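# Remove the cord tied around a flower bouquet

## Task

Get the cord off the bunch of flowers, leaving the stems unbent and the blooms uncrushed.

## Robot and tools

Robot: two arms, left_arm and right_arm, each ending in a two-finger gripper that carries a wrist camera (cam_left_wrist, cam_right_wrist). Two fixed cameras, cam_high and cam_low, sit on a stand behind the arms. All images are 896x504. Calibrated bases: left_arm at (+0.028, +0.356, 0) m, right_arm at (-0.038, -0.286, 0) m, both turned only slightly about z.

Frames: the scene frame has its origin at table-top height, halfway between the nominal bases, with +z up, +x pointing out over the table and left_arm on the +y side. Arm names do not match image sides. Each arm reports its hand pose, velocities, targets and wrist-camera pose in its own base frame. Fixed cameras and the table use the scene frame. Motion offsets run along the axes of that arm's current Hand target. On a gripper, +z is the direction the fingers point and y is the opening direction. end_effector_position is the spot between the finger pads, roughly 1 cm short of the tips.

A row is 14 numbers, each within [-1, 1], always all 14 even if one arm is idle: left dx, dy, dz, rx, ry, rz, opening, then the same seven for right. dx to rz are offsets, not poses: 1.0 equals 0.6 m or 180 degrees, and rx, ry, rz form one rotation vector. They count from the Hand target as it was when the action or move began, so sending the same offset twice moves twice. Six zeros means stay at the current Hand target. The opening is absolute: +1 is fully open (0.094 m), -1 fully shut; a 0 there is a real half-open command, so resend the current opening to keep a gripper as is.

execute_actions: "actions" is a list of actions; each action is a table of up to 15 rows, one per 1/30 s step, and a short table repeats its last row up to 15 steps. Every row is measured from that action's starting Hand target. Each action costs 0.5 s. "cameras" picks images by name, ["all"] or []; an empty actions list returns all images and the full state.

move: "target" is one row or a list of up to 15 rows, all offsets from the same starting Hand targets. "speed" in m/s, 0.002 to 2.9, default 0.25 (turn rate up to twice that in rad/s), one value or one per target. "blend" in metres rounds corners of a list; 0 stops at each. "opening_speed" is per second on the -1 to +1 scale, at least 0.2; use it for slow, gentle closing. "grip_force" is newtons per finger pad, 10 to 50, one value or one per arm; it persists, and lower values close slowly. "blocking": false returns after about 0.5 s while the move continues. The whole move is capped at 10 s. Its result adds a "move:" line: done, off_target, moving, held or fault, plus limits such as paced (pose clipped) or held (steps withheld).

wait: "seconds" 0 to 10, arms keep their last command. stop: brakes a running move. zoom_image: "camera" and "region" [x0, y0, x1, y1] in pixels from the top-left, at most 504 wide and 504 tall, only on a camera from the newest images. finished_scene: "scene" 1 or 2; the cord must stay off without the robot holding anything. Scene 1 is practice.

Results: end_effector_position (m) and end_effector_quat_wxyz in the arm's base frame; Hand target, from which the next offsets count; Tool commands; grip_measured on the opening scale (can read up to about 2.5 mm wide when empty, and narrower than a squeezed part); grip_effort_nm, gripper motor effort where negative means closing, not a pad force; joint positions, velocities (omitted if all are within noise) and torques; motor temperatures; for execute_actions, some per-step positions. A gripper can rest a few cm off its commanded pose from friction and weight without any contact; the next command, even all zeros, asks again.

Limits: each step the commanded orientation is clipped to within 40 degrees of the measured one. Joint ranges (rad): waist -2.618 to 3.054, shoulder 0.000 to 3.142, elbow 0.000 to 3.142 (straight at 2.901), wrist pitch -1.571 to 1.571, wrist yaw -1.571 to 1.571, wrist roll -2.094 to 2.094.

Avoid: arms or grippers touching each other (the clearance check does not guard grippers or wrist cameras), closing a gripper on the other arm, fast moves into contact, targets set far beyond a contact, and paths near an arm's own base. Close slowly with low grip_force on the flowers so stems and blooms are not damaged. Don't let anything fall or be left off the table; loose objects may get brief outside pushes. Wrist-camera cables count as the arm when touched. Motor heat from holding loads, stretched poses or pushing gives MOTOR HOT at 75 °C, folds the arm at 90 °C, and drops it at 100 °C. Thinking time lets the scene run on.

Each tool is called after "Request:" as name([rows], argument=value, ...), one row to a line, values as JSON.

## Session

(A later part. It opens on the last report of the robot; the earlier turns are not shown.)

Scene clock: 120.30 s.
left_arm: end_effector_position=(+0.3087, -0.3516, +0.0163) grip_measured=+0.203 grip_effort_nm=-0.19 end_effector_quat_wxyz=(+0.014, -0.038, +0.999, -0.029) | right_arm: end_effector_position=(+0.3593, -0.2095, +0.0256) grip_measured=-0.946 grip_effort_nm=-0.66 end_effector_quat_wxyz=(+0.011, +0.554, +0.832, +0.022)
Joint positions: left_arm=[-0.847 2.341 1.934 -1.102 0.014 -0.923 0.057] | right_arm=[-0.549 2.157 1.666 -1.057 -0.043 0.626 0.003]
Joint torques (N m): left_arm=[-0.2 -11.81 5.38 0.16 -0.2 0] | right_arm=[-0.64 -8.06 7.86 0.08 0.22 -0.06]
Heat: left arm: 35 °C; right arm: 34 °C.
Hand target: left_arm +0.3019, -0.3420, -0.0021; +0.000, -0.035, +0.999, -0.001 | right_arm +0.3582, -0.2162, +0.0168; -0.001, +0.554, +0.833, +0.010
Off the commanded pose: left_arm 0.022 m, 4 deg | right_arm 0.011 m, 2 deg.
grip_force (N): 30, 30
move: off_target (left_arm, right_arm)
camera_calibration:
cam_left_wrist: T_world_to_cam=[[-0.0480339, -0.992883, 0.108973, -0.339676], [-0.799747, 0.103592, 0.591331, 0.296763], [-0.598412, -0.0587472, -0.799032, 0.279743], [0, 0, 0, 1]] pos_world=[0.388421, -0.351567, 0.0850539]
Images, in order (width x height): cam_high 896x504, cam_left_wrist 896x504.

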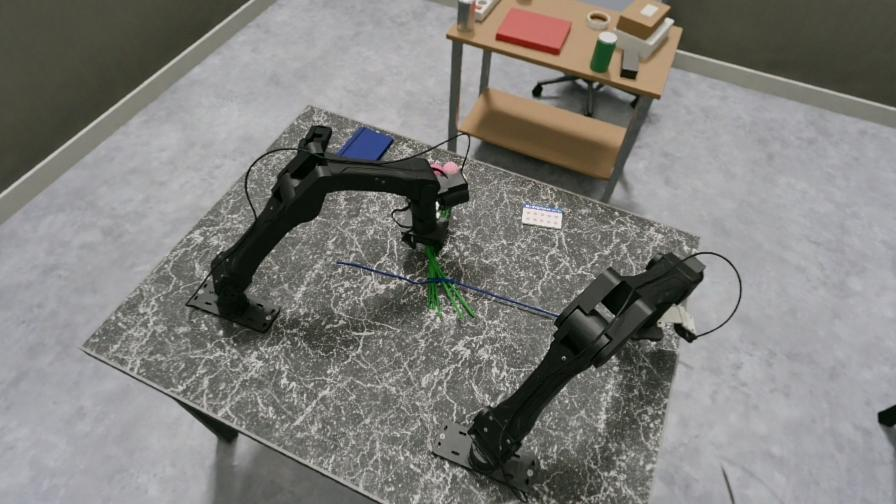

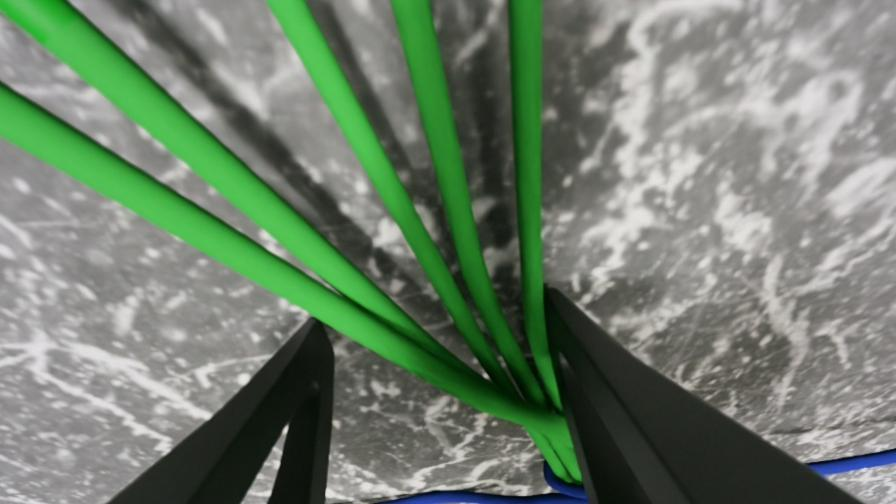

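Request:
move(target=[0, 0, 0, 0, 0, 0, 0.2, 0.0461, 0.0193, 0.01, 0, 0, 0, -1], speed=0.1, cameras=["cam_left_wrist", "cam_high", "cam_low"])

Request:
zoom_image(camera="cam_high", region=[320, 140, 520, 340])

Scene clock: 125.17 s.
left_arm: end_effector_position=(+0.3087, -0.3516, +0.0163) grip_measured=+0.203 grip_effort_nm=-0.19 end_effector_quat_wxyz=(+0.014, -0.038, +0.999, -0.029) | right_arm: end_effector_position=(+0.3595, -0.1832, +0.0124) grip_measured=-0.947 grip_effort_nm=-0.66 end_effector_quat_wxyz=(-0.008, +0.551, +0.834, +0.019)
Joint positions: left_arm=[-0.847 2.341 1.934 -1.102 0.014 -0.923 0.057] | right_arm=[-0.491 2.157 1.611 -1.037 -0.039 0.677 0.003]
Joint torques (N m): left_arm=[-0.17 -11.86 5.34 0.15 -0.18 -0.01] | right_arm=[0.17 -11.33 4.26 0.32 0.19 0]
Heat: left arm: 35 °C; right arm: 35 °C.
Hand target: left_arm +0.3019, -0.3420, -0.0021; +0.000, -0.035, +0.999, -0.001 | right_arm +0.3583, -0.1861, +0.0113; -0.001, +0.554, +0.833, +0.010
Off the commanded pose: left_arm 0.022 m, 4 deg | right_arm 0.003 m, 1 deg.
grip_force (N): 30, 30
move: off_target (left_arm)
camera_calibration:
cam_left_wrist: T_world_to_cam=[[-0.0480339, -0.992883, 0.108973, -0.339676], [-0.799747, 0.103592, 0.591331, 0.296763], [-0.598412, -0.0587472, -0.799032, 0.279743], [0, 0, 0, 1]] pos_world=[0.388421, -0.351567, 0.0850539]
Images, in order (width x height): cam_high 896x504, cam_low 896x504, cam_left_wrist 896x504.

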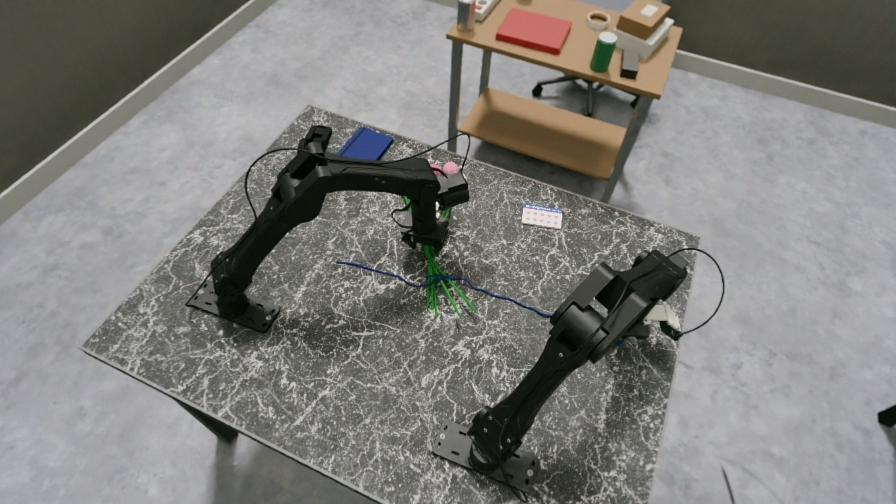

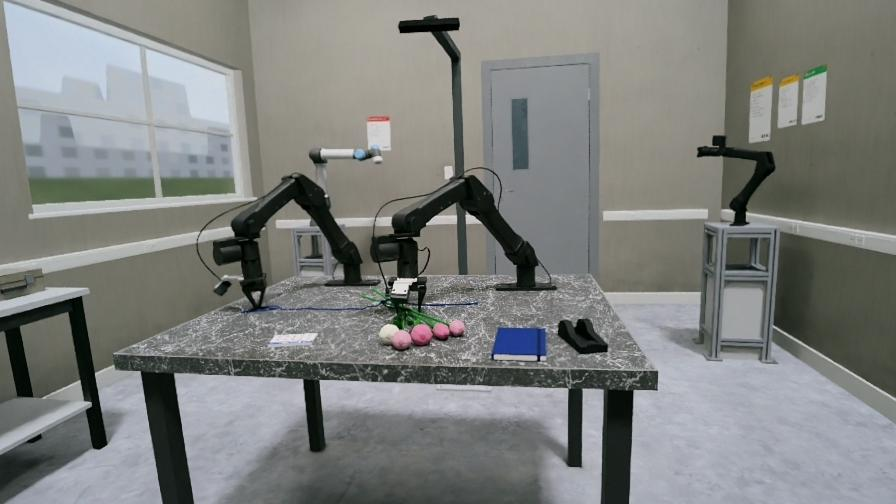

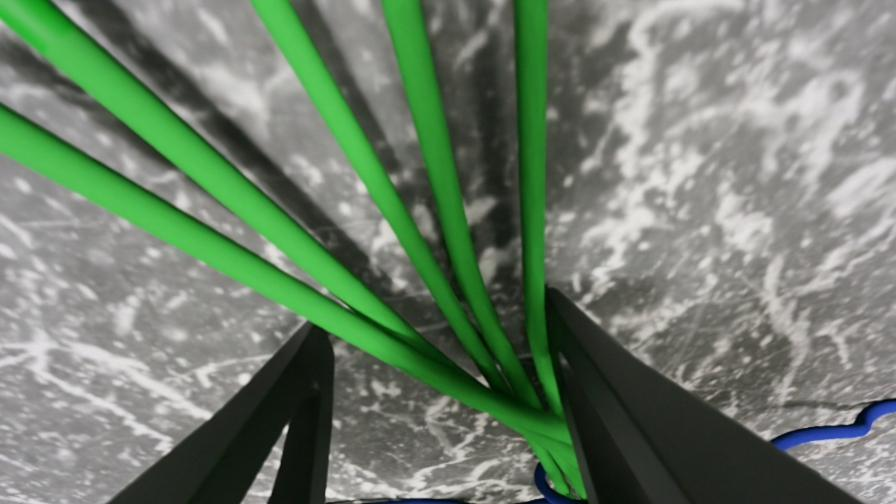

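Scaled by 2.520 from the camera's 896x504 image, which has a finer 1280x720 frame.

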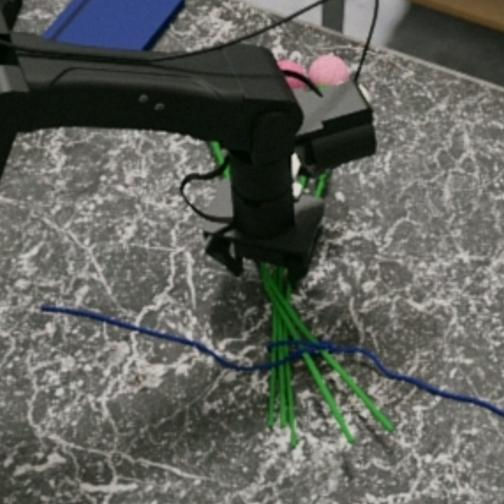

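Request:
move([
  [0, 0, 0, 0, 0, 0, 0.5, 0, 0, 0, 0, 0, 0, -0.1],
  [0, 0, -0.1667, 0, 0, 0, 0.5, 0, 0, -0.1167, 0, 0, 0, -0.1],
  [0.0617, -0.1177, -0.17, 0, 0, 0, 0.5, 0.3175, 0.0962, -0.0833, 0, 0, 0.07, -0.1],
], speed=[0.1, 0.15, 0.25], blend=[0, 0.02, 0], cameras=["cam_high", "cam_left_wrist", "cam_right_wrist"])

Request:
zoom_image(camera="cam_left_wrist", region=[250, 100, 700, 460])

Scene clock: 145.93 s.
left_arm: end_effector_position=(+0.2690, -0.4158, +0.1098) grip_measured=+0.497 grip_effort_nm=0.11 end_effector_quat_wxyz=(+0.023, -0.033, +0.998, -0.049) | right_arm: end_effector_position=(+0.3374, +0.0154, +0.0555) grip_measured=-0.101 grip_effort_nm=0.07 end_effector_quat_wxyz=(-0.022, +0.638, +0.770, +0.004)
Joint positions: left_arm=[-0.995 2.481 2.557 -1.538 0.011 -1.06 0.07] | right_arm=[0.024 1.882 1.386 -1.102 -0.036 1.407 0.042]
Joint torques (N m): left_arm=[-0.12 -12.27 9.17 0.19 -0.16 -0.08] | right_arm=[-0.17 -11.74 4.05 0.17 0.17 0.06]
Motor temperatures (°C): left_arm=[30 37 36 29 29 27 27] | right_arm=[27 37 34 28 26 29 30]
Heat: left arm: 37 °C; right arm: 37 °C.
Hand target: left_arm +0.2700, -0.4149, +0.1000; +0.000, -0.035, +0.999, +0.000 | right_arm +0.3374, +0.0110, +0.0645; -0.002, +0.642, +0.767, +0.010
Off the commanded pose: left_arm 0.010 m, 6 deg | right_arm 0.010 m, 2 deg.
joint sent to its limit (left arm) — joint 4 (wrist pitch), lower limit. The joint targets are off in orientation, not in position.
grip_force (N): 30, 30
move: off_target (left_arm)
camera_calibration:
cam_left_wrist: T_world_to_cam=[[-0.060626, -0.987126, 0.148011, -0.413973], [-0.810026, 0.135301, 0.570572, 0.234536], [-0.583252, -0.0853009, -0.8078, 0.312819], [0, 0, 0, 1]] pos_world=[0.347335, -0.413693, 0.180148]
cam_right_wrist: T_world_to_cam=[[-0.998633, -0.0353856, 0.0384728, 0.33605], [-0.00180413, 0.758915, 0.651187, -0.0244775], [-0.0522402, 0.650228, -0.757941, 0.154035], [0, 0, 0, 1]] pos_world=[0.343593, -0.0696899, 0.11976]
Images, in order (width x height): cam_high 896x504, cam_left_wrist 896x504, cam_right_wrist 896x504.

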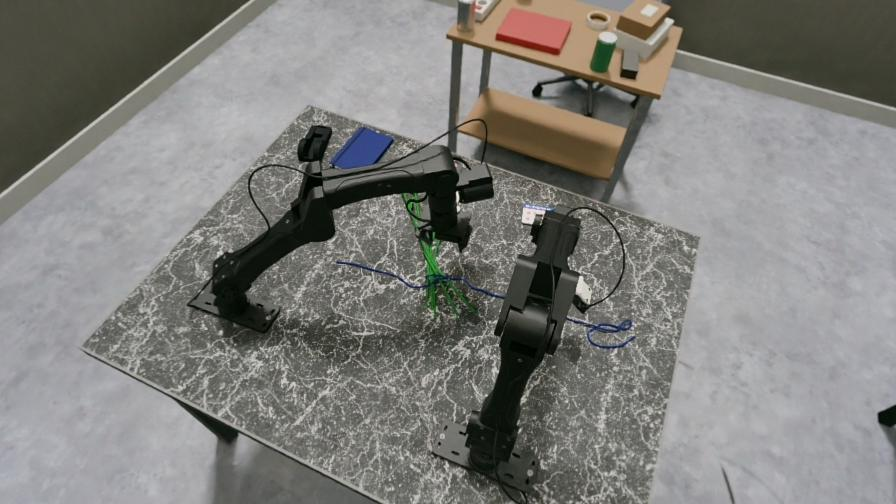

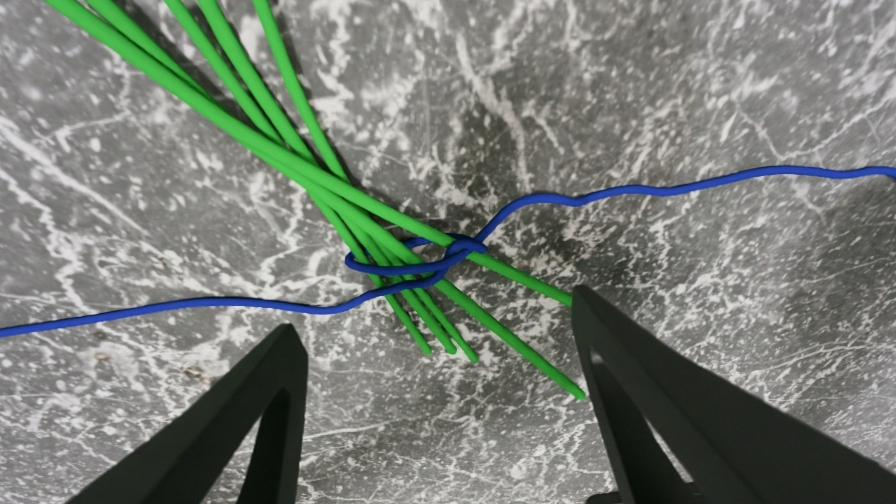

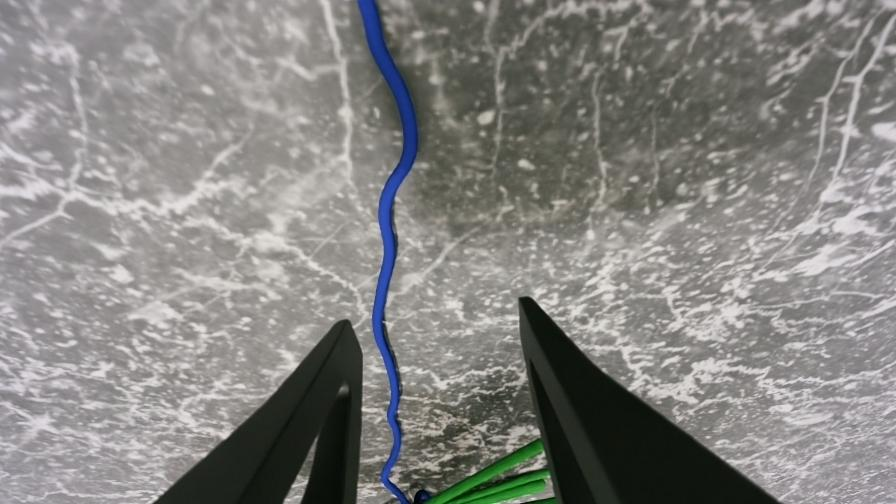

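Scaled by 1.120 from the camera's 896x504 image, which has a finer 1280x720 frame.

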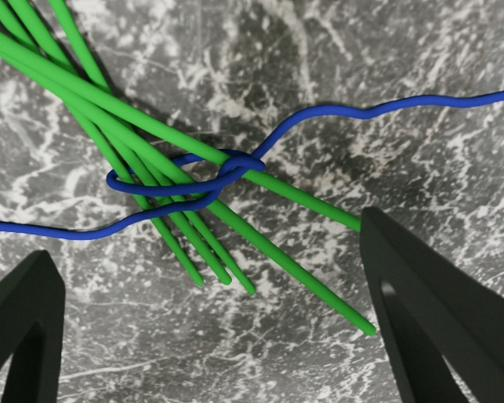

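Request:
zoom_image(camera="cam_left_wrist", region=[330, 190, 530, 330])

Scaled by 2.520 from the camera's 896x504 image, which has a finer 1280x720 frame.

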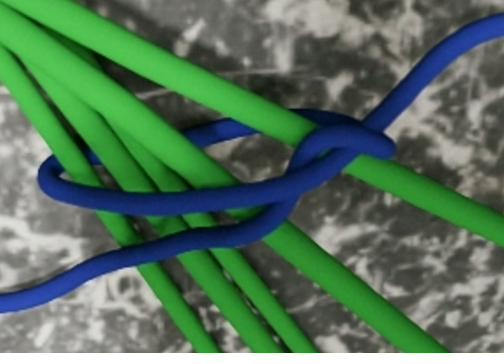

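Request:
move([
  [0.0145, 0.0442, 0.075, 0, 0, -0.139, 0.0, 0.0688, 0.0463, 0.06, 0, 0, 0, -0.1],
  [0.0145, 0.0442, 0.17, 0, 0, -0.139, 0.0, 0.0688, 0.0463, 0.125, 0, 0, 0, -0.1],
], speed=[0.15, 0.08], grip_force=[10, 30], cameras=["cam_left_wrist", "cam_right_wrist"])

Scene clock: 189.93 s.
left_arm: end_effector_position=(+0.2560, -0.3934, +0.0140) grip_measured=+0.003 grip_effort_nm=-0.18 end_effector_quat_wxyz=(-0.004, -0.245, +0.970, -0.007) | right_arm: end_effector_position=(+0.3613, +0.0594, +0.0092) grip_measured=-0.101 grip_effort_nm=0.06 end_effector_quat_wxyz=(+0.000, +0.641, +0.767, +0.027)
Joint positions: left_arm=[-0.991 2.409 2.047 -1.197 0.012 -1.486 0.047] | right_arm=[0.143 1.981 1.328 -0.878 -0.036 1.537 0.042]
Joint torques (N m): left_arm=[0.55 -13.48 3.58 0.62 -0.17 -0.09] | right_arm=[0.4 -6.48 3.99 0.54 0.17 0.09]
Heat: left arm: 40 °C; right arm: 39 °C.
Hand target: left_arm +0.2594, -0.3891, -0.0020; -0.001, -0.251, +0.968, +0.000 | right_arm +0.3580, +0.0578, -0.0095; -0.002, +0.642, +0.767, +0.009
Off the commanded pose: left_arm 0.017 m, 1 deg | right_arm 0.019 m, 2 deg.
grip_force (N): 10, 30
move: off_target (left_arm, right_arm)
camera_calibration:
cam_left_wrist: T_world_to_cam=[[0.364236, -0.928811, 0.0681417, -0.463138], [-0.739819, -0.244126, 0.626954, 0.107656], [-0.565686, -0.278771, -0.776071, 0.148728], [0, 0, 0, 1]] pos_world=[0.332471, -0.362425, 0.079487]
cam_right_wrist: T_world_to_cam=[[-0.99941, -0.0244578, -0.0241206, 0.363499], [-0.03428, 0.755207, 0.654589, -0.0156479], [0.00220623, 0.65503, -0.7556, 0.0715796], [0, 0, 0, 1]] pos_world=[0.36259, -0.026179, 0.0730964]
Images, in order (width x height): cam_left_wrist 896x504, cam_right_wrist 896x504.

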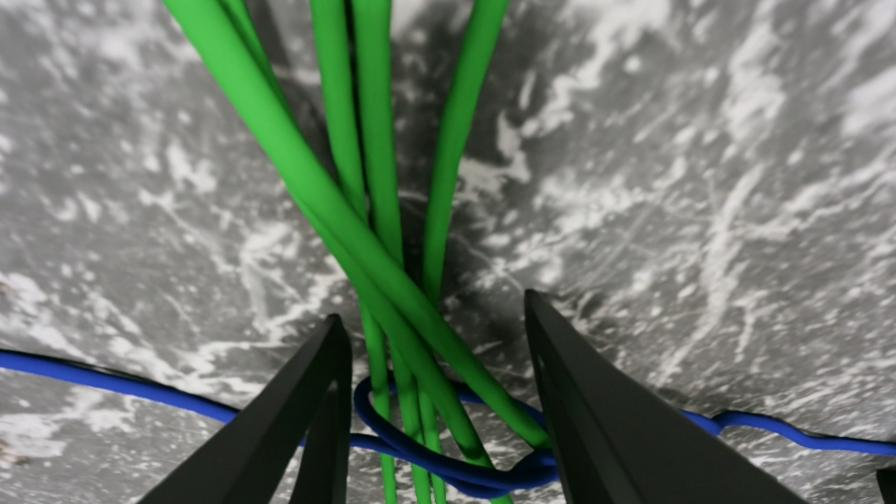

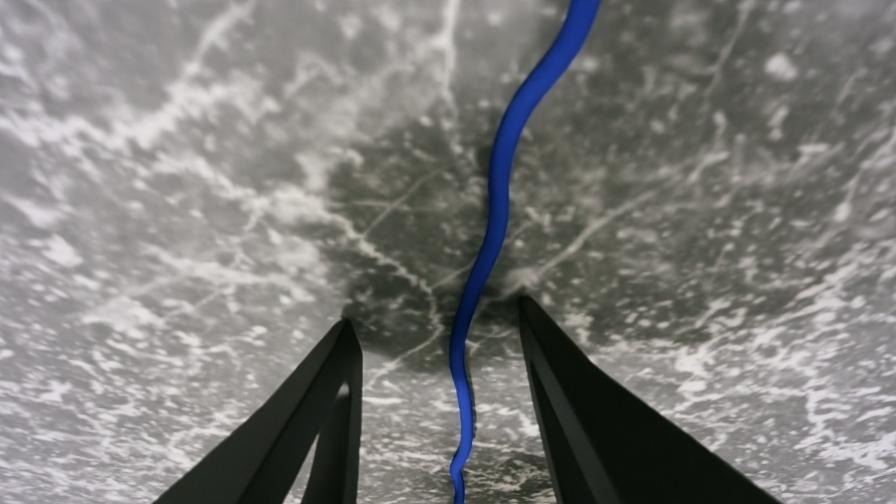

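Request:
move(target=[0, 0, 0, 0, 0, 0, -0.4, 0, 0, 0, 0, 0, 0, -1], speed=0.05, cameras=["cam_left_wrist"])

Scene clock: 195.63 s.
left_arm: end_effector_position=(+0.2581, -0.3971, +0.0141) grip_measured=-0.397 grip_effort_nm=-0.21 end_effector_quat_wxyz=(-0.002, -0.245, +0.970, -0.016) | right_arm: end_effector_position=(+0.3656, +0.0600, +0.0094) grip_measured=-0.946 grip_effort_nm=-0.67 end_effector_quat_wxyz=(+0.006, +0.641, +0.766, +0.033)
Joint positions: left_arm=[-0.991 2.409 2.047 -1.18 0.013 -1.486 0.028] | right_arm=[0.143 1.981 1.328 -0.861 -0.036 1.537 0.003]
Joint torques (N m): left_arm=[0.49 -13.55 3.59 0.48 -0.17 -0.09] | right_arm=[0.59 -6.45 4 0.36 0.21 0.06]
Heat: left arm: 41 °C; right arm: 37 °C.
Hand target: left_arm +0.2594, -0.3891, -0.0020; -0.001, -0.251, +0.968, +0.000 | right_arm +0.3580, +0.0578, -0.0095; -0.002, +0.642, +0.767, +0.009
Off the commanded pose: left_arm 0.018 m, 2 deg | right_arm 0.020 m, 3 deg.
grip_force (N): 10, 30
move: off_target (left_arm, right_arm)
camera_calibration:
cam_left_wrist: T_world_to_cam=[[0.363623, -0.927643, 0.0851886, -0.467079], [-0.744915, -0.234643, 0.624535, 0.113388], [-0.559356, -0.290554, -0.776337, 0.142616], [0, 0, 0, 1]] pos_world=[0.334078, -0.365239, 0.0796928]
Images, in order (width x height): cam_left_wrist 896x504.

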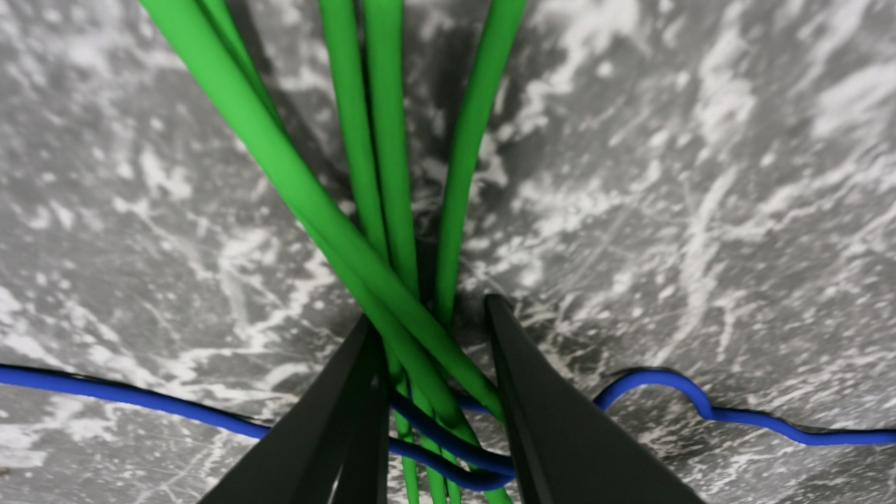

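Request:
move([
  [0, 0, 0, 0, 0, 0, -0.4, -0.0463, -0.0252, -0.0533, 0, 0, 0, -1],
  [0, 0, 0, 0, 0, 0, -0.4, -0.2357, -0.2452, -0.05, 0, 0, 0, -1],
], speed=[0.06, 0.08], blend=[0.015, 0], cameras=["cam_left_wrist", "cam_high"])

Scene clock: 203.03 s.
left_arm: end_effector_position=(+0.2582, -0.3973, +0.0141) grip_measured=-0.397 grip_effort_nm=-0.20 end_effector_quat_wxyz=(-0.001, -0.245, +0.970, -0.016) | right_arm: end_effector_position=(+0.2379, -0.1023, +0.0122) grip_measured=-0.946 grip_effort_nm=-0.67 end_effector_quat_wxyz=(-0.023, +0.642, +0.767, +0.013)
Joint positions: left_arm=[-0.991 2.409 2.047 -1.179 0.013 -1.486 0.028] | right_arm=[-0.436 1.67 0.939 -0.878 -0.037 0.957 0.003]
Joint torques (N m): left_arm=[0.49 -13.6 3.64 0.47 -0.18 -0.1] | right_arm=[-0.57 -8.57 3.84 0.3 0.16 0]
Motor temperatures (°C): left_arm=[30 42 36 29 29 27 27] | right_arm=[27 37 34 28 26 29 30]
Heat: left arm: 42 °C; right arm: 37 °C.
Hand target: left_arm +0.2594, -0.3891, -0.0020; -0.001, -0.251, +0.968, +0.000 | right_arm +0.2379, -0.1078, +0.0165; -0.002, +0.642, +0.767, +0.009
Off the commanded pose: left_arm 0.018 m, 2 deg | right_arm 0.007 m, 2 deg.
grip_force (N): 10, 30
move: off_target (left_arm)
camera_calibration:
cam_left_wrist: T_world_to_cam=[[0.363579, -0.92759, 0.085944, -0.467235], [-0.745153, -0.234217, 0.624411, 0.113684], [-0.559068, -0.291064, -0.776354, 0.142361], [0, 0, 0, 1]] pos_world=[0.334179, -0.365339, 0.079693]
Images, in order (width x height): cam_high 896x504, cam_left_wrist 896x504.

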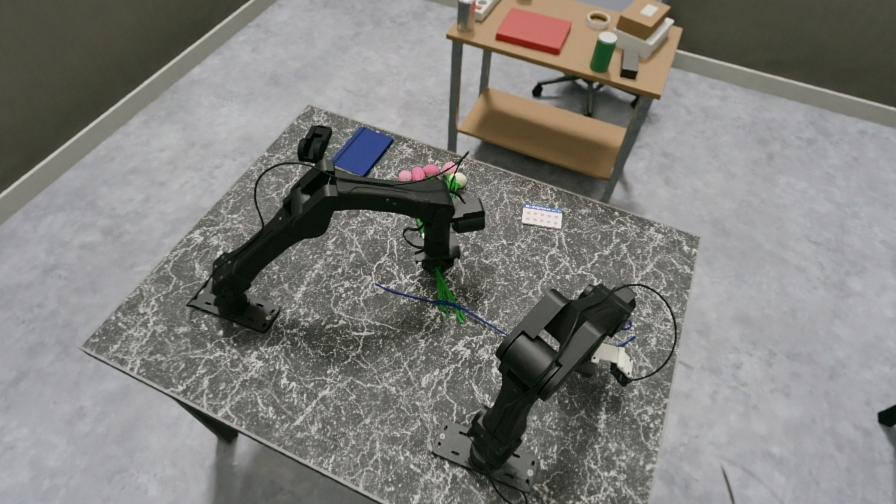

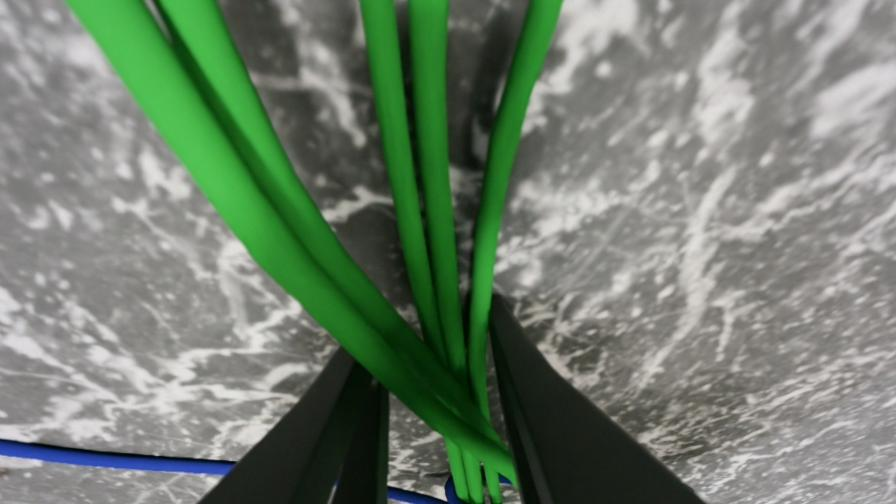

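Request:
move(target=[0, 0, 0, 0, 0, 0, -0.4, -0.2232, -0.2395, -0.0083, 0, 0, 0, -1], speed=0.08, cameras=["cam_left_wrist", "cam_high"])

Request:
zoom_image(camera="cam_high", region=[340, 200, 560, 360])

Scene clock: 208.00 s.
left_arm: end_effector_position=(+0.2582, -0.3973, +0.0141) grip_measured=-0.397 grip_effort_nm=-0.20 end_effector_quat_wxyz=(-0.001, -0.245, +0.970, -0.016) | right_arm: end_effector_position=(+0.1219, -0.2603, +0.0190) grip_measured=-0.946 grip_effort_nm=-0.67 end_effector_quat_wxyz=(+0.007, +0.642, +0.766, +0.013)
Joint positions: left_arm=[-0.991 2.409 2.047 -1.179 0.013 -1.486 0.028] | right_arm=[-1.155 1.723 1.031 -0.877 -0.029 0.241 0.003]
Joint torques (N m): left_arm=[0.53 -13.56 3.64 0.47 -0.17 -0.08] | right_arm=[-0.28 -4.7 7.31 0.03 0.18 -0.03]
Heat: left arm: 43 °C; right arm: 36 °C.
Hand target: left_arm +0.2594, -0.3891, -0.0020; -0.001, -0.251, +0.968, +0.000 | right_arm +0.1201, -0.2650, +0.0178; -0.002, +0.642, +0.767, +0.010
Off the commanded pose: left_arm 0.018 m, 2 deg | right_arm 0.005 m, 1 deg.
grip_force (N): 10, 30
move: off_target (left_arm)
camera_calibration:
cam_left_wrist: T_world_to_cam=[[0.363579, -0.92759, 0.085944, -0.467235], [-0.745153, -0.234217, 0.624411, 0.113684], [-0.559068, -0.291064, -0.776354, 0.142361], [0, 0, 0, 1]] pos_world=[0.334179, -0.365339, 0.079693]
Images, in order (width x height): cam_high 896x504, cam_left_wrist 896x504.

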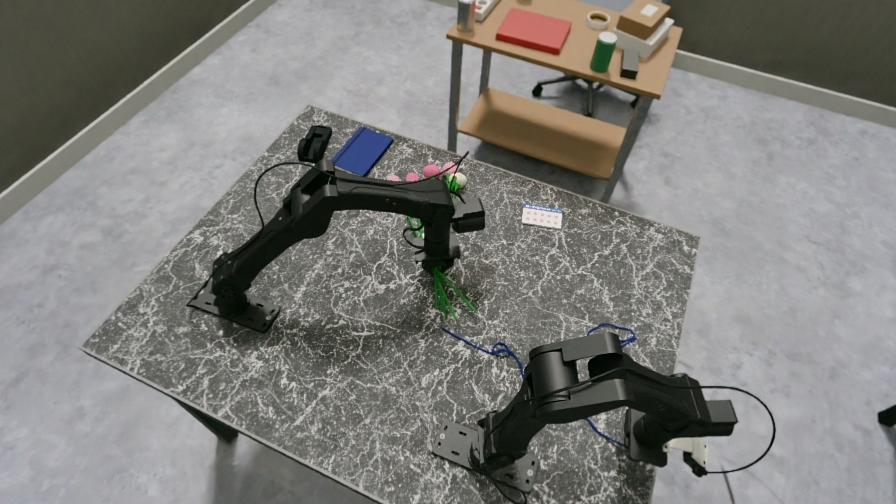

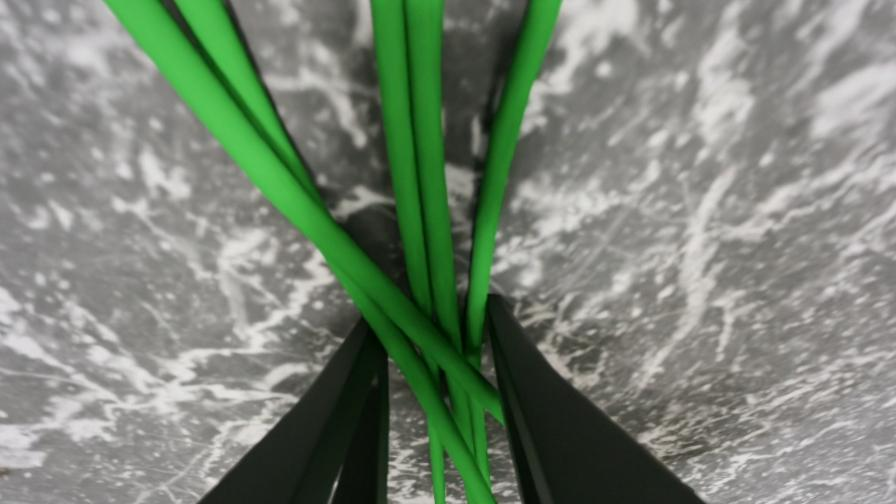

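Scaled by 2.291 from the camera's 896x504 image, which has a finer 1280x720 frame.

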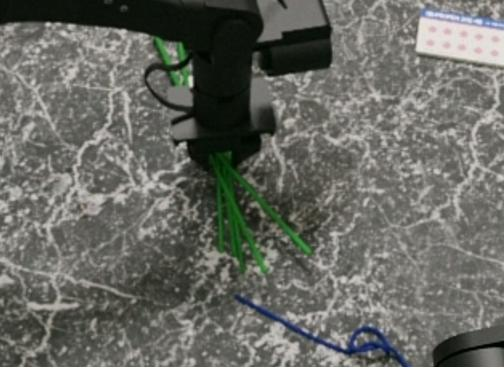

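Request:
move([
  [0, 0, 0, 0, 0, 0, 0.2, -0.0182, -0.0878, 0, 0, 0, 0, -1],
  [0, 0, -0.18, 0, 0, 0, 0.2, -0.0182, -0.0878, 0.025, 0, 0, 0, -1],
  [0, 0, -0.18, 0, 0, 0, 0.2, -0.0182, -0.0878, 0.025, 0, 0, 0, -0.2],
  [0, 0, -0.18, 0, 0, 0, 0.2, -0.0182, -0.0878, -0.13, 0, 0, 0, -0.2],
], speed=[0.08, 0.12, 0.1, 0.15], cameras=["all"])

Request:
zoom_image(camera="cam_high", region=[340, 140, 660, 460])

Scene clock: 217.13 s.
left_arm: end_effector_position=(+0.2563, -0.3943, +0.1053) grip_measured=+0.197 grip_effort_nm=0.11 end_effector_quat_wxyz=(+0.000, -0.245, +0.969, -0.020) | right_arm: end_effector_position=(+0.0727, -0.2819, +0.0816) grip_measured=-0.201 grip_effort_nm=0.07 end_effector_quat_wxyz=(-0.012, +0.641, +0.767, +0.024)
Joint positions: left_arm=[-0.991 2.409 2.41 -1.535 0.013 -1.486 0.056] | right_arm=[-1.337 1.707 1.274 -1.186 -0.025 0.055 0.038]
Joint torques (N m): left_arm=[0.5 -14.19 8.02 0.04 -0.17 -0.09] | right_arm=[-0.42 -8.85 7.36 -0.09 0.09 -0.03]
Heat: left arm: 44 °C; right arm: 35 °C.
Hand target: left_arm +0.2595, -0.3891, +0.1059; -0.001, -0.251, +0.968, +0.000 | right_arm +0.0695, -0.2865, +0.0950; -0.002, +0.642, +0.767, +0.009
Off the commanded pose: left_arm 0.006 m, 2 deg | right_arm 0.014 m, 2 deg.
joint sent to its limit (left arm) — joint 4 (wrist pitch), lower limit. The joint targets still meet the commanded pose.
grip_force (N): 10, 30
move: off_target (right_arm)
camera_calibration:
cam_left_wrist: T_world_to_cam=[[0.363569, -0.926882, 0.0933073, -0.472006], [-0.747648, -0.23057, 0.622784, 0.0582077], [-0.555734, -0.296186, -0.77681, 0.210095], [0, 0, 0, 1]] pos_world=[0.331883, -0.361846, 0.170995]
cam_right_wrist: T_world_to_cam=[[-0.999678, -0.0251251, -0.00351034, 0.0666231], [-0.0211141, 0.747295, 0.664157, 0.180749], [-0.0140637, 0.664017, -0.747585, 0.353576], [0, 0, 0, 1]] pos_world=[0.0753906, -0.36818, 0.144517]

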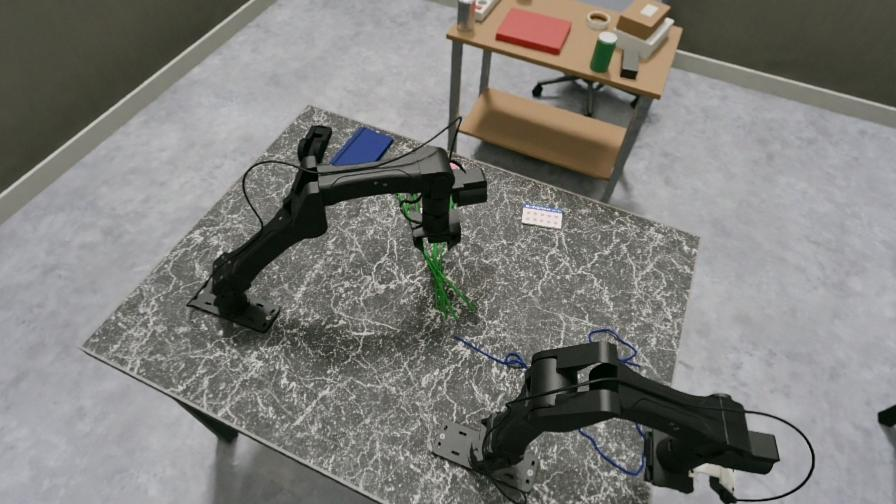

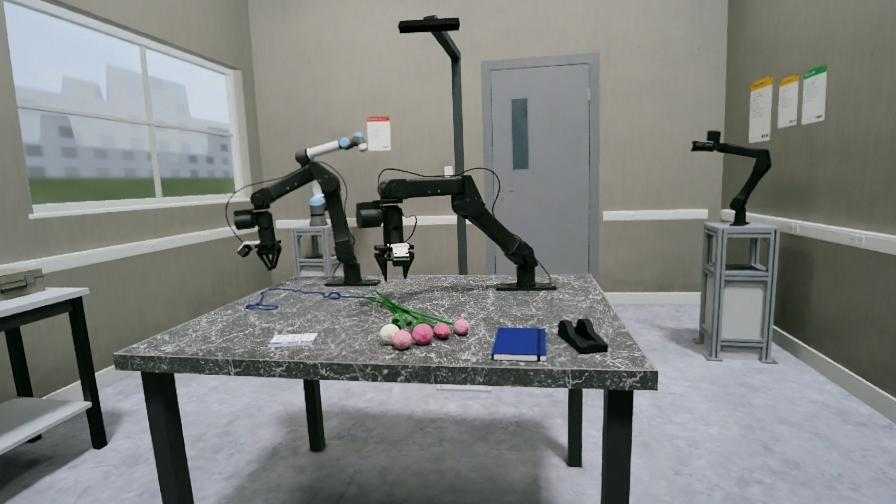

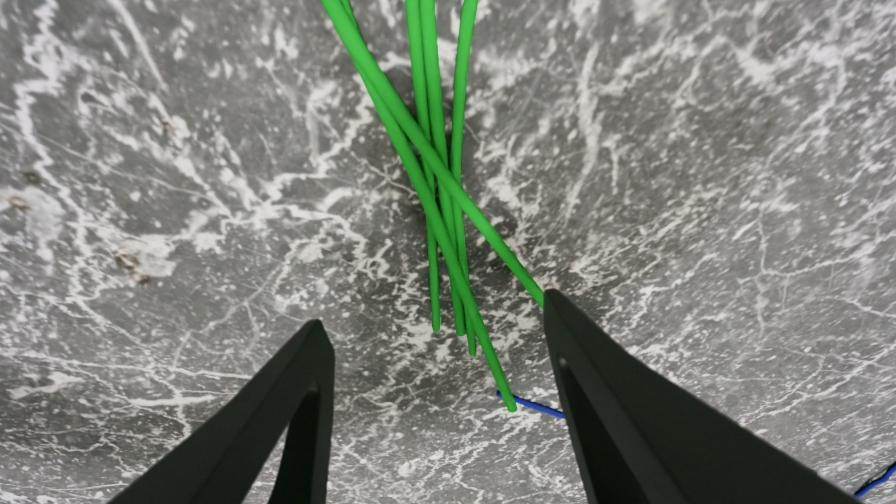

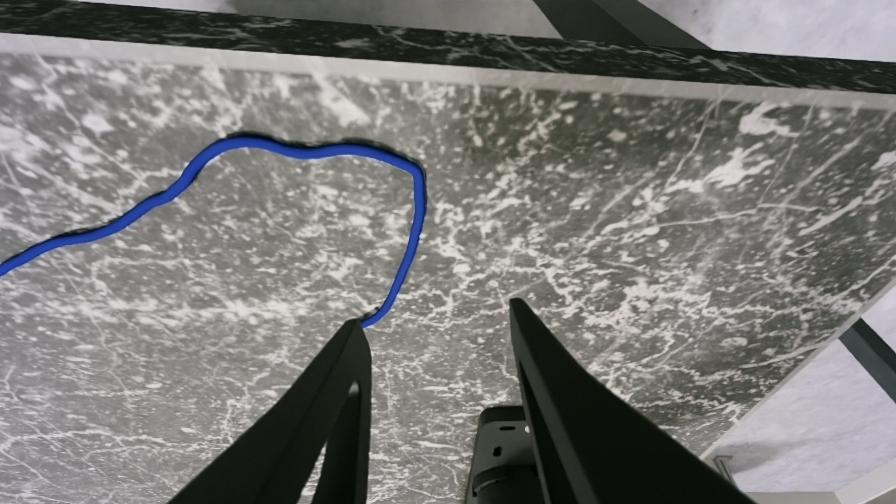

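Scaled by 1.575 from the camera's 896x504 image, which has a finer 1280x720 frame.

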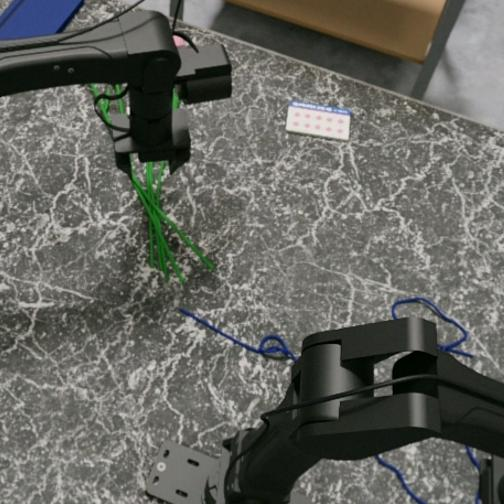

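Request:
move([
  [0, 0, 0, 0, 0, 0, 0.2, 0.2592, 0.3178, -0.0083, 0, 0, 0, -0.1],
  [0, 0, 0, 0, 0, 0, 0.2, 0.572, 0.3008, 0.075, 0, 0, 0, -0.1],
], speed=[0.3, 0.25], blend=[0.05, 0], cameras=["cam_right_wrist"])

Scene clock: 233.93 s.
left_arm: end_effector_position=(+0.2563, -0.3943, +0.1053) grip_measured=+0.197 grip_effort_nm=0.11 end_effector_quat_wxyz=(+0.000, -0.245, +0.969, -0.020) | right_arm: end_effector_position=(+0.1892, +0.0877, +0.0621) grip_measured=-0.101 grip_effort_nm=0.06 end_effector_quat_wxyz=(-0.010, +0.641, +0.767, +0.018)
Joint positions: left_arm=[-0.991 2.409 2.41 -1.535 0.013 -1.486 0.056] | right_arm=[0.4 1.335 0.843 -1.055 -0.034 1.793 0.042]
Joint torques (N m): left_arm=[0.53 -14.16 8.05 0.06 -0.17 -0.09] | right_arm=[0.88 -3.55 4 0.28 0.24 0.02]
Heat: left arm: 45 °C; right arm: 35 °C.
Hand target: left_arm +0.2595, -0.3891, +0.1059; -0.001, -0.251, +0.968, +0.000 | right_arm +0.1869, +0.0840, +0.0573; -0.002, +0.642, +0.767, +0.009
Off the commanded pose: left_arm 0.006 m, 2 deg | right_arm 0.007 m, 1 deg.
joint sent to its limit (left arm) — joint 4 (wrist pitch), lower limit. The joint targets still meet the commanded pose.
grip_force (N): 10, 30
move: done
camera_calibration:
cam_right_wrist: T_world_to_cam=[[-0.999666, -0.0257954, 0.0012385, 0.192125], [-0.0186731, 0.755114, 0.655328, -0.0805956], [-0.0178397, 0.655086, -0.755344, 0.0972317], [0, 0, 0, 1]] pos_world=[0.192291, 0.00211967, 0.126022]
Images, in order (width x height): cam_right_wrist 896x504.

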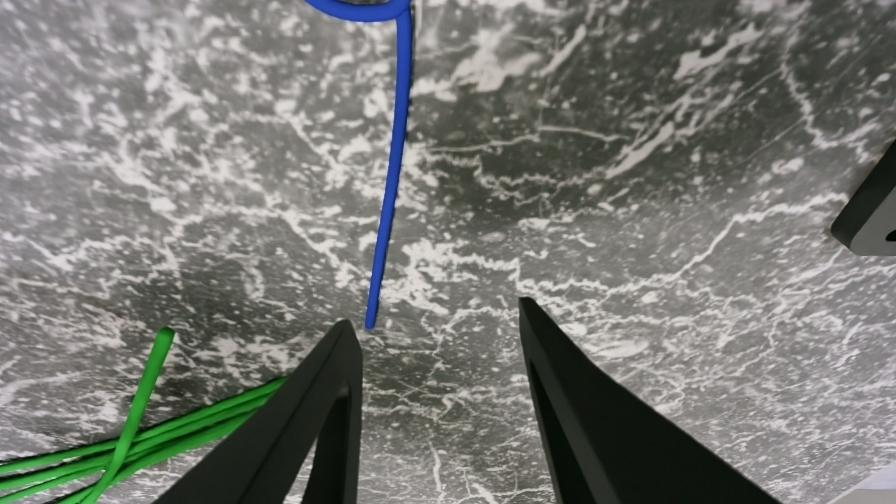

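Request:
move([
  [0, 0, 0, 0, 0, 0, 0.2, -0.0053, 0.0295, 0.1022, 0, 0, 0, -0.1],
  [0, 0, 0, 0, 0, 0, 0.2, -0.0053, 0.0295, 0.1022, 0, 0, 0, -1],
], speed=[0.1, 0.05])

Scene clock: 241.47 s.
left_arm: end_effector_position=(+0.2563, -0.3943, +0.1053) grip_measured=+0.197 grip_effort_nm=0.11 end_effector_quat_wxyz=(+0.000, -0.245, +0.969, -0.020) | right_arm: end_effector_position=(+0.2053, +0.0903, +0.0072) grip_measured=-0.944 grip_effort_nm=-0.61 end_effector_quat_wxyz=(-0.007, +0.641, +0.768, +0.020)
Joint positions: left_arm=[-0.991 2.409 2.41 -1.535 0.013 -1.486 0.056] | right_arm=[0.385 1.486 0.731 -0.788 -0.031 1.777 0.003]
Joint torques (N m): left_arm=[0.55 -14.16 8.02 0.05 -0.18 -0.07] | right_arm=[-0.8 -2.41 3.64 0.58 0.2 -0.06]
Heat: left arm: 46 °C; right arm: 35 °C.
Hand target: left_arm +0.2595, -0.3891, +0.1059; -0.001, -0.251, +0.968, +0.000 | right_arm +0.2055, +0.0850, -0.0038; -0.002, +0.642, +0.767, +0.009
Off the commanded pose: left_arm 0.006 m, 2 deg | right_arm 0.012 m, 1 deg.
joint sent to its limit (left arm) — joint 4 (wrist pitch), lower limit. The joint targets still meet the commanded pose.
grip_force (N): 10, 30
move: off_target (right_arm); target 2's new opening was sent with right_arm's hand 0.013 m and 1 deg from that target

Request:
move([
  [0, 0, 0, 0, 0, 0, 0.2, 0, 0, -0.025, 0, 0, 0, -1],
  [0, 0, 0, 0, 0, 0, 0.2, -0.1641, -0.0292, -0.025, 0, 0, 0, -1],
  [0, 0, 0, 0, 0, 0, 0.2, -0.1641, -0.0292, -0.005, 0, 0, 0, -0.1],
  [0, 0, 0, 0, 0, 0, 0.2, -0.1641, -0.0292, -0.13, 0, 0, 0, -0.1],
], speed=[0.08, 0.12, 0.06, 0.15], blend=[0.01, 0.005, 0, 0], cameras=["cam_high", "cam_right_wrist", "cam_left_wrist"])

Scene clock: 247.00 s.
left_arm: end_effector_position=(+0.2563, -0.3943, +0.1053) grip_measured=+0.197 grip_effort_nm=0.11 end_effector_quat_wxyz=(+0.000, -0.245, +0.969, -0.020) | right_arm: end_effector_position=(+0.2039, -0.0107, +0.0634) grip_measured=-0.101 grip_effort_nm=0.07 end_effector_quat_wxyz=(-0.015, +0.641, +0.767, +0.014)
Joint positions: left_arm=[-0.991 2.409 2.41 -1.535 0.013 -1.486 0.056] | right_arm=[-0.092 1.35 0.86 -1.09 -0.039 1.299 0.042]
Joint torques (N m): left_arm=[0.57 -14.19 8.03 0.05 -0.18 -0.11] | right_arm=[-0.62 -4.97 7.23 -0.09 0.2 -0.03]
Heat: left arm: 46 °C; right arm: 34 °C.
Hand target: left_arm +0.2595, -0.3891, +0.1059; -0.001, -0.251, +0.968, +0.000 | right_arm +0.2050, -0.0164, +0.0726; -0.002, +0.642, +0.767, +0.009
Off the commanded pose: left_arm 0.006 m, 2 deg | right_arm 0.011 m, 2 deg.
joint sent to its limit (left arm) — joint 4 (wrist pitch), lower limit. The joint targets still meet the commanded pose.
grip_force (N): 10, 30
move: off_target (right_arm); blend cut to 0.0071 m at target 1; target 3's new opening was sent with right_arm's hand 0.013 m and 1 deg from that target
camera_calibration:
cam_left_wrist: T_world_to_cam=[[0.363569, -0.926882, 0.0933073, -0.472006], [-0.747648, -0.23057, 0.622784, 0.0582077], [-0.555734, -0.296186, -0.77681, 0.210095], [0, 0, 0, 1]] pos_world=[0.331883, -0.361846, 0.170995]
cam_right_wrist: T_world_to_cam=[[-0.999504, -0.0274013, 0.0155251, 0.203273], [-0.0105443, 0.755662, 0.654877, -0.00843994], [-0.0296763, 0.654388, -0.755576, 0.165391], [0, 0, 0, 1]] pos_world=[0.207991, -0.0962819, 0.127336]
Images, in order (width x height): cam_high 896x504, cam_left_wrist 896x504, cam_right_wrist 896x504.

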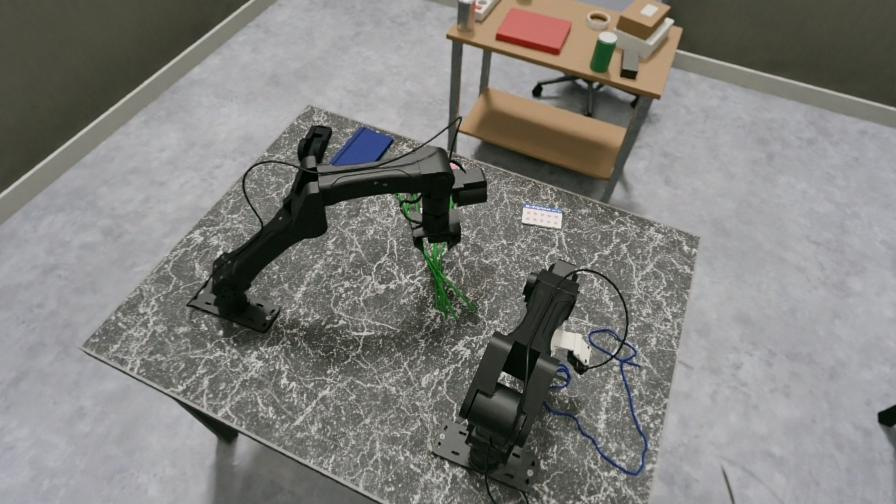

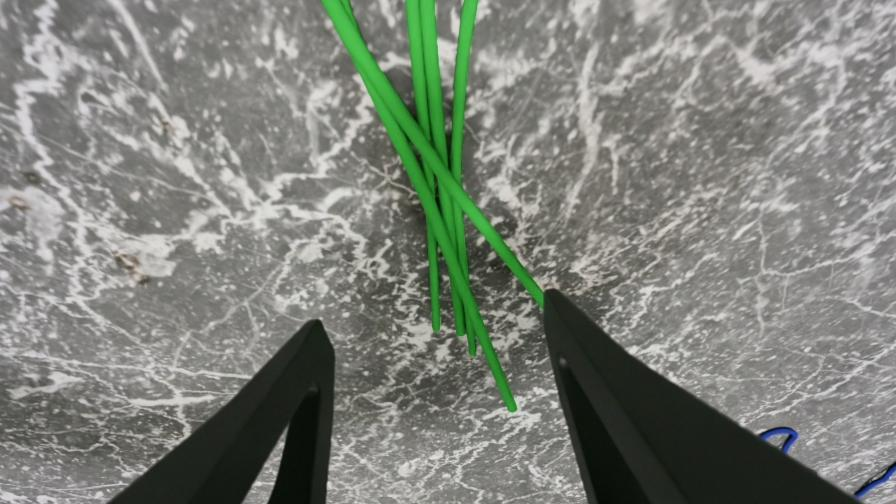

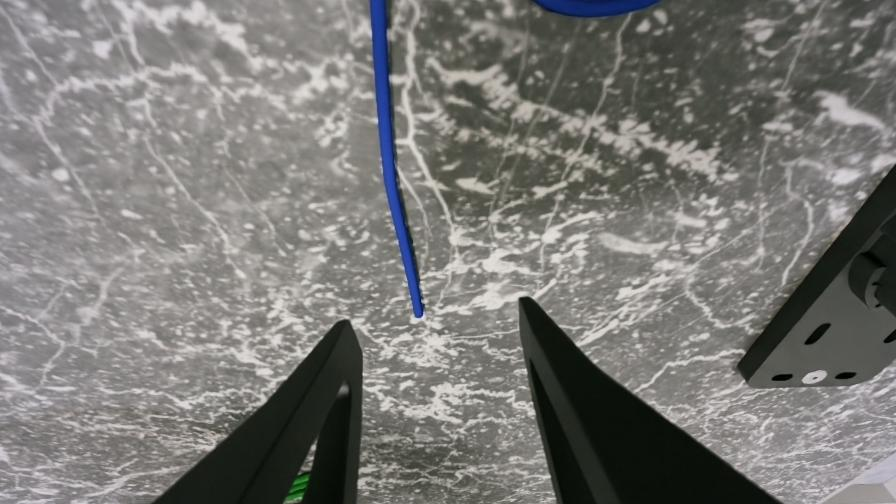

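Request:
finished_scene(scene=2)

The scene is finished: the task was done.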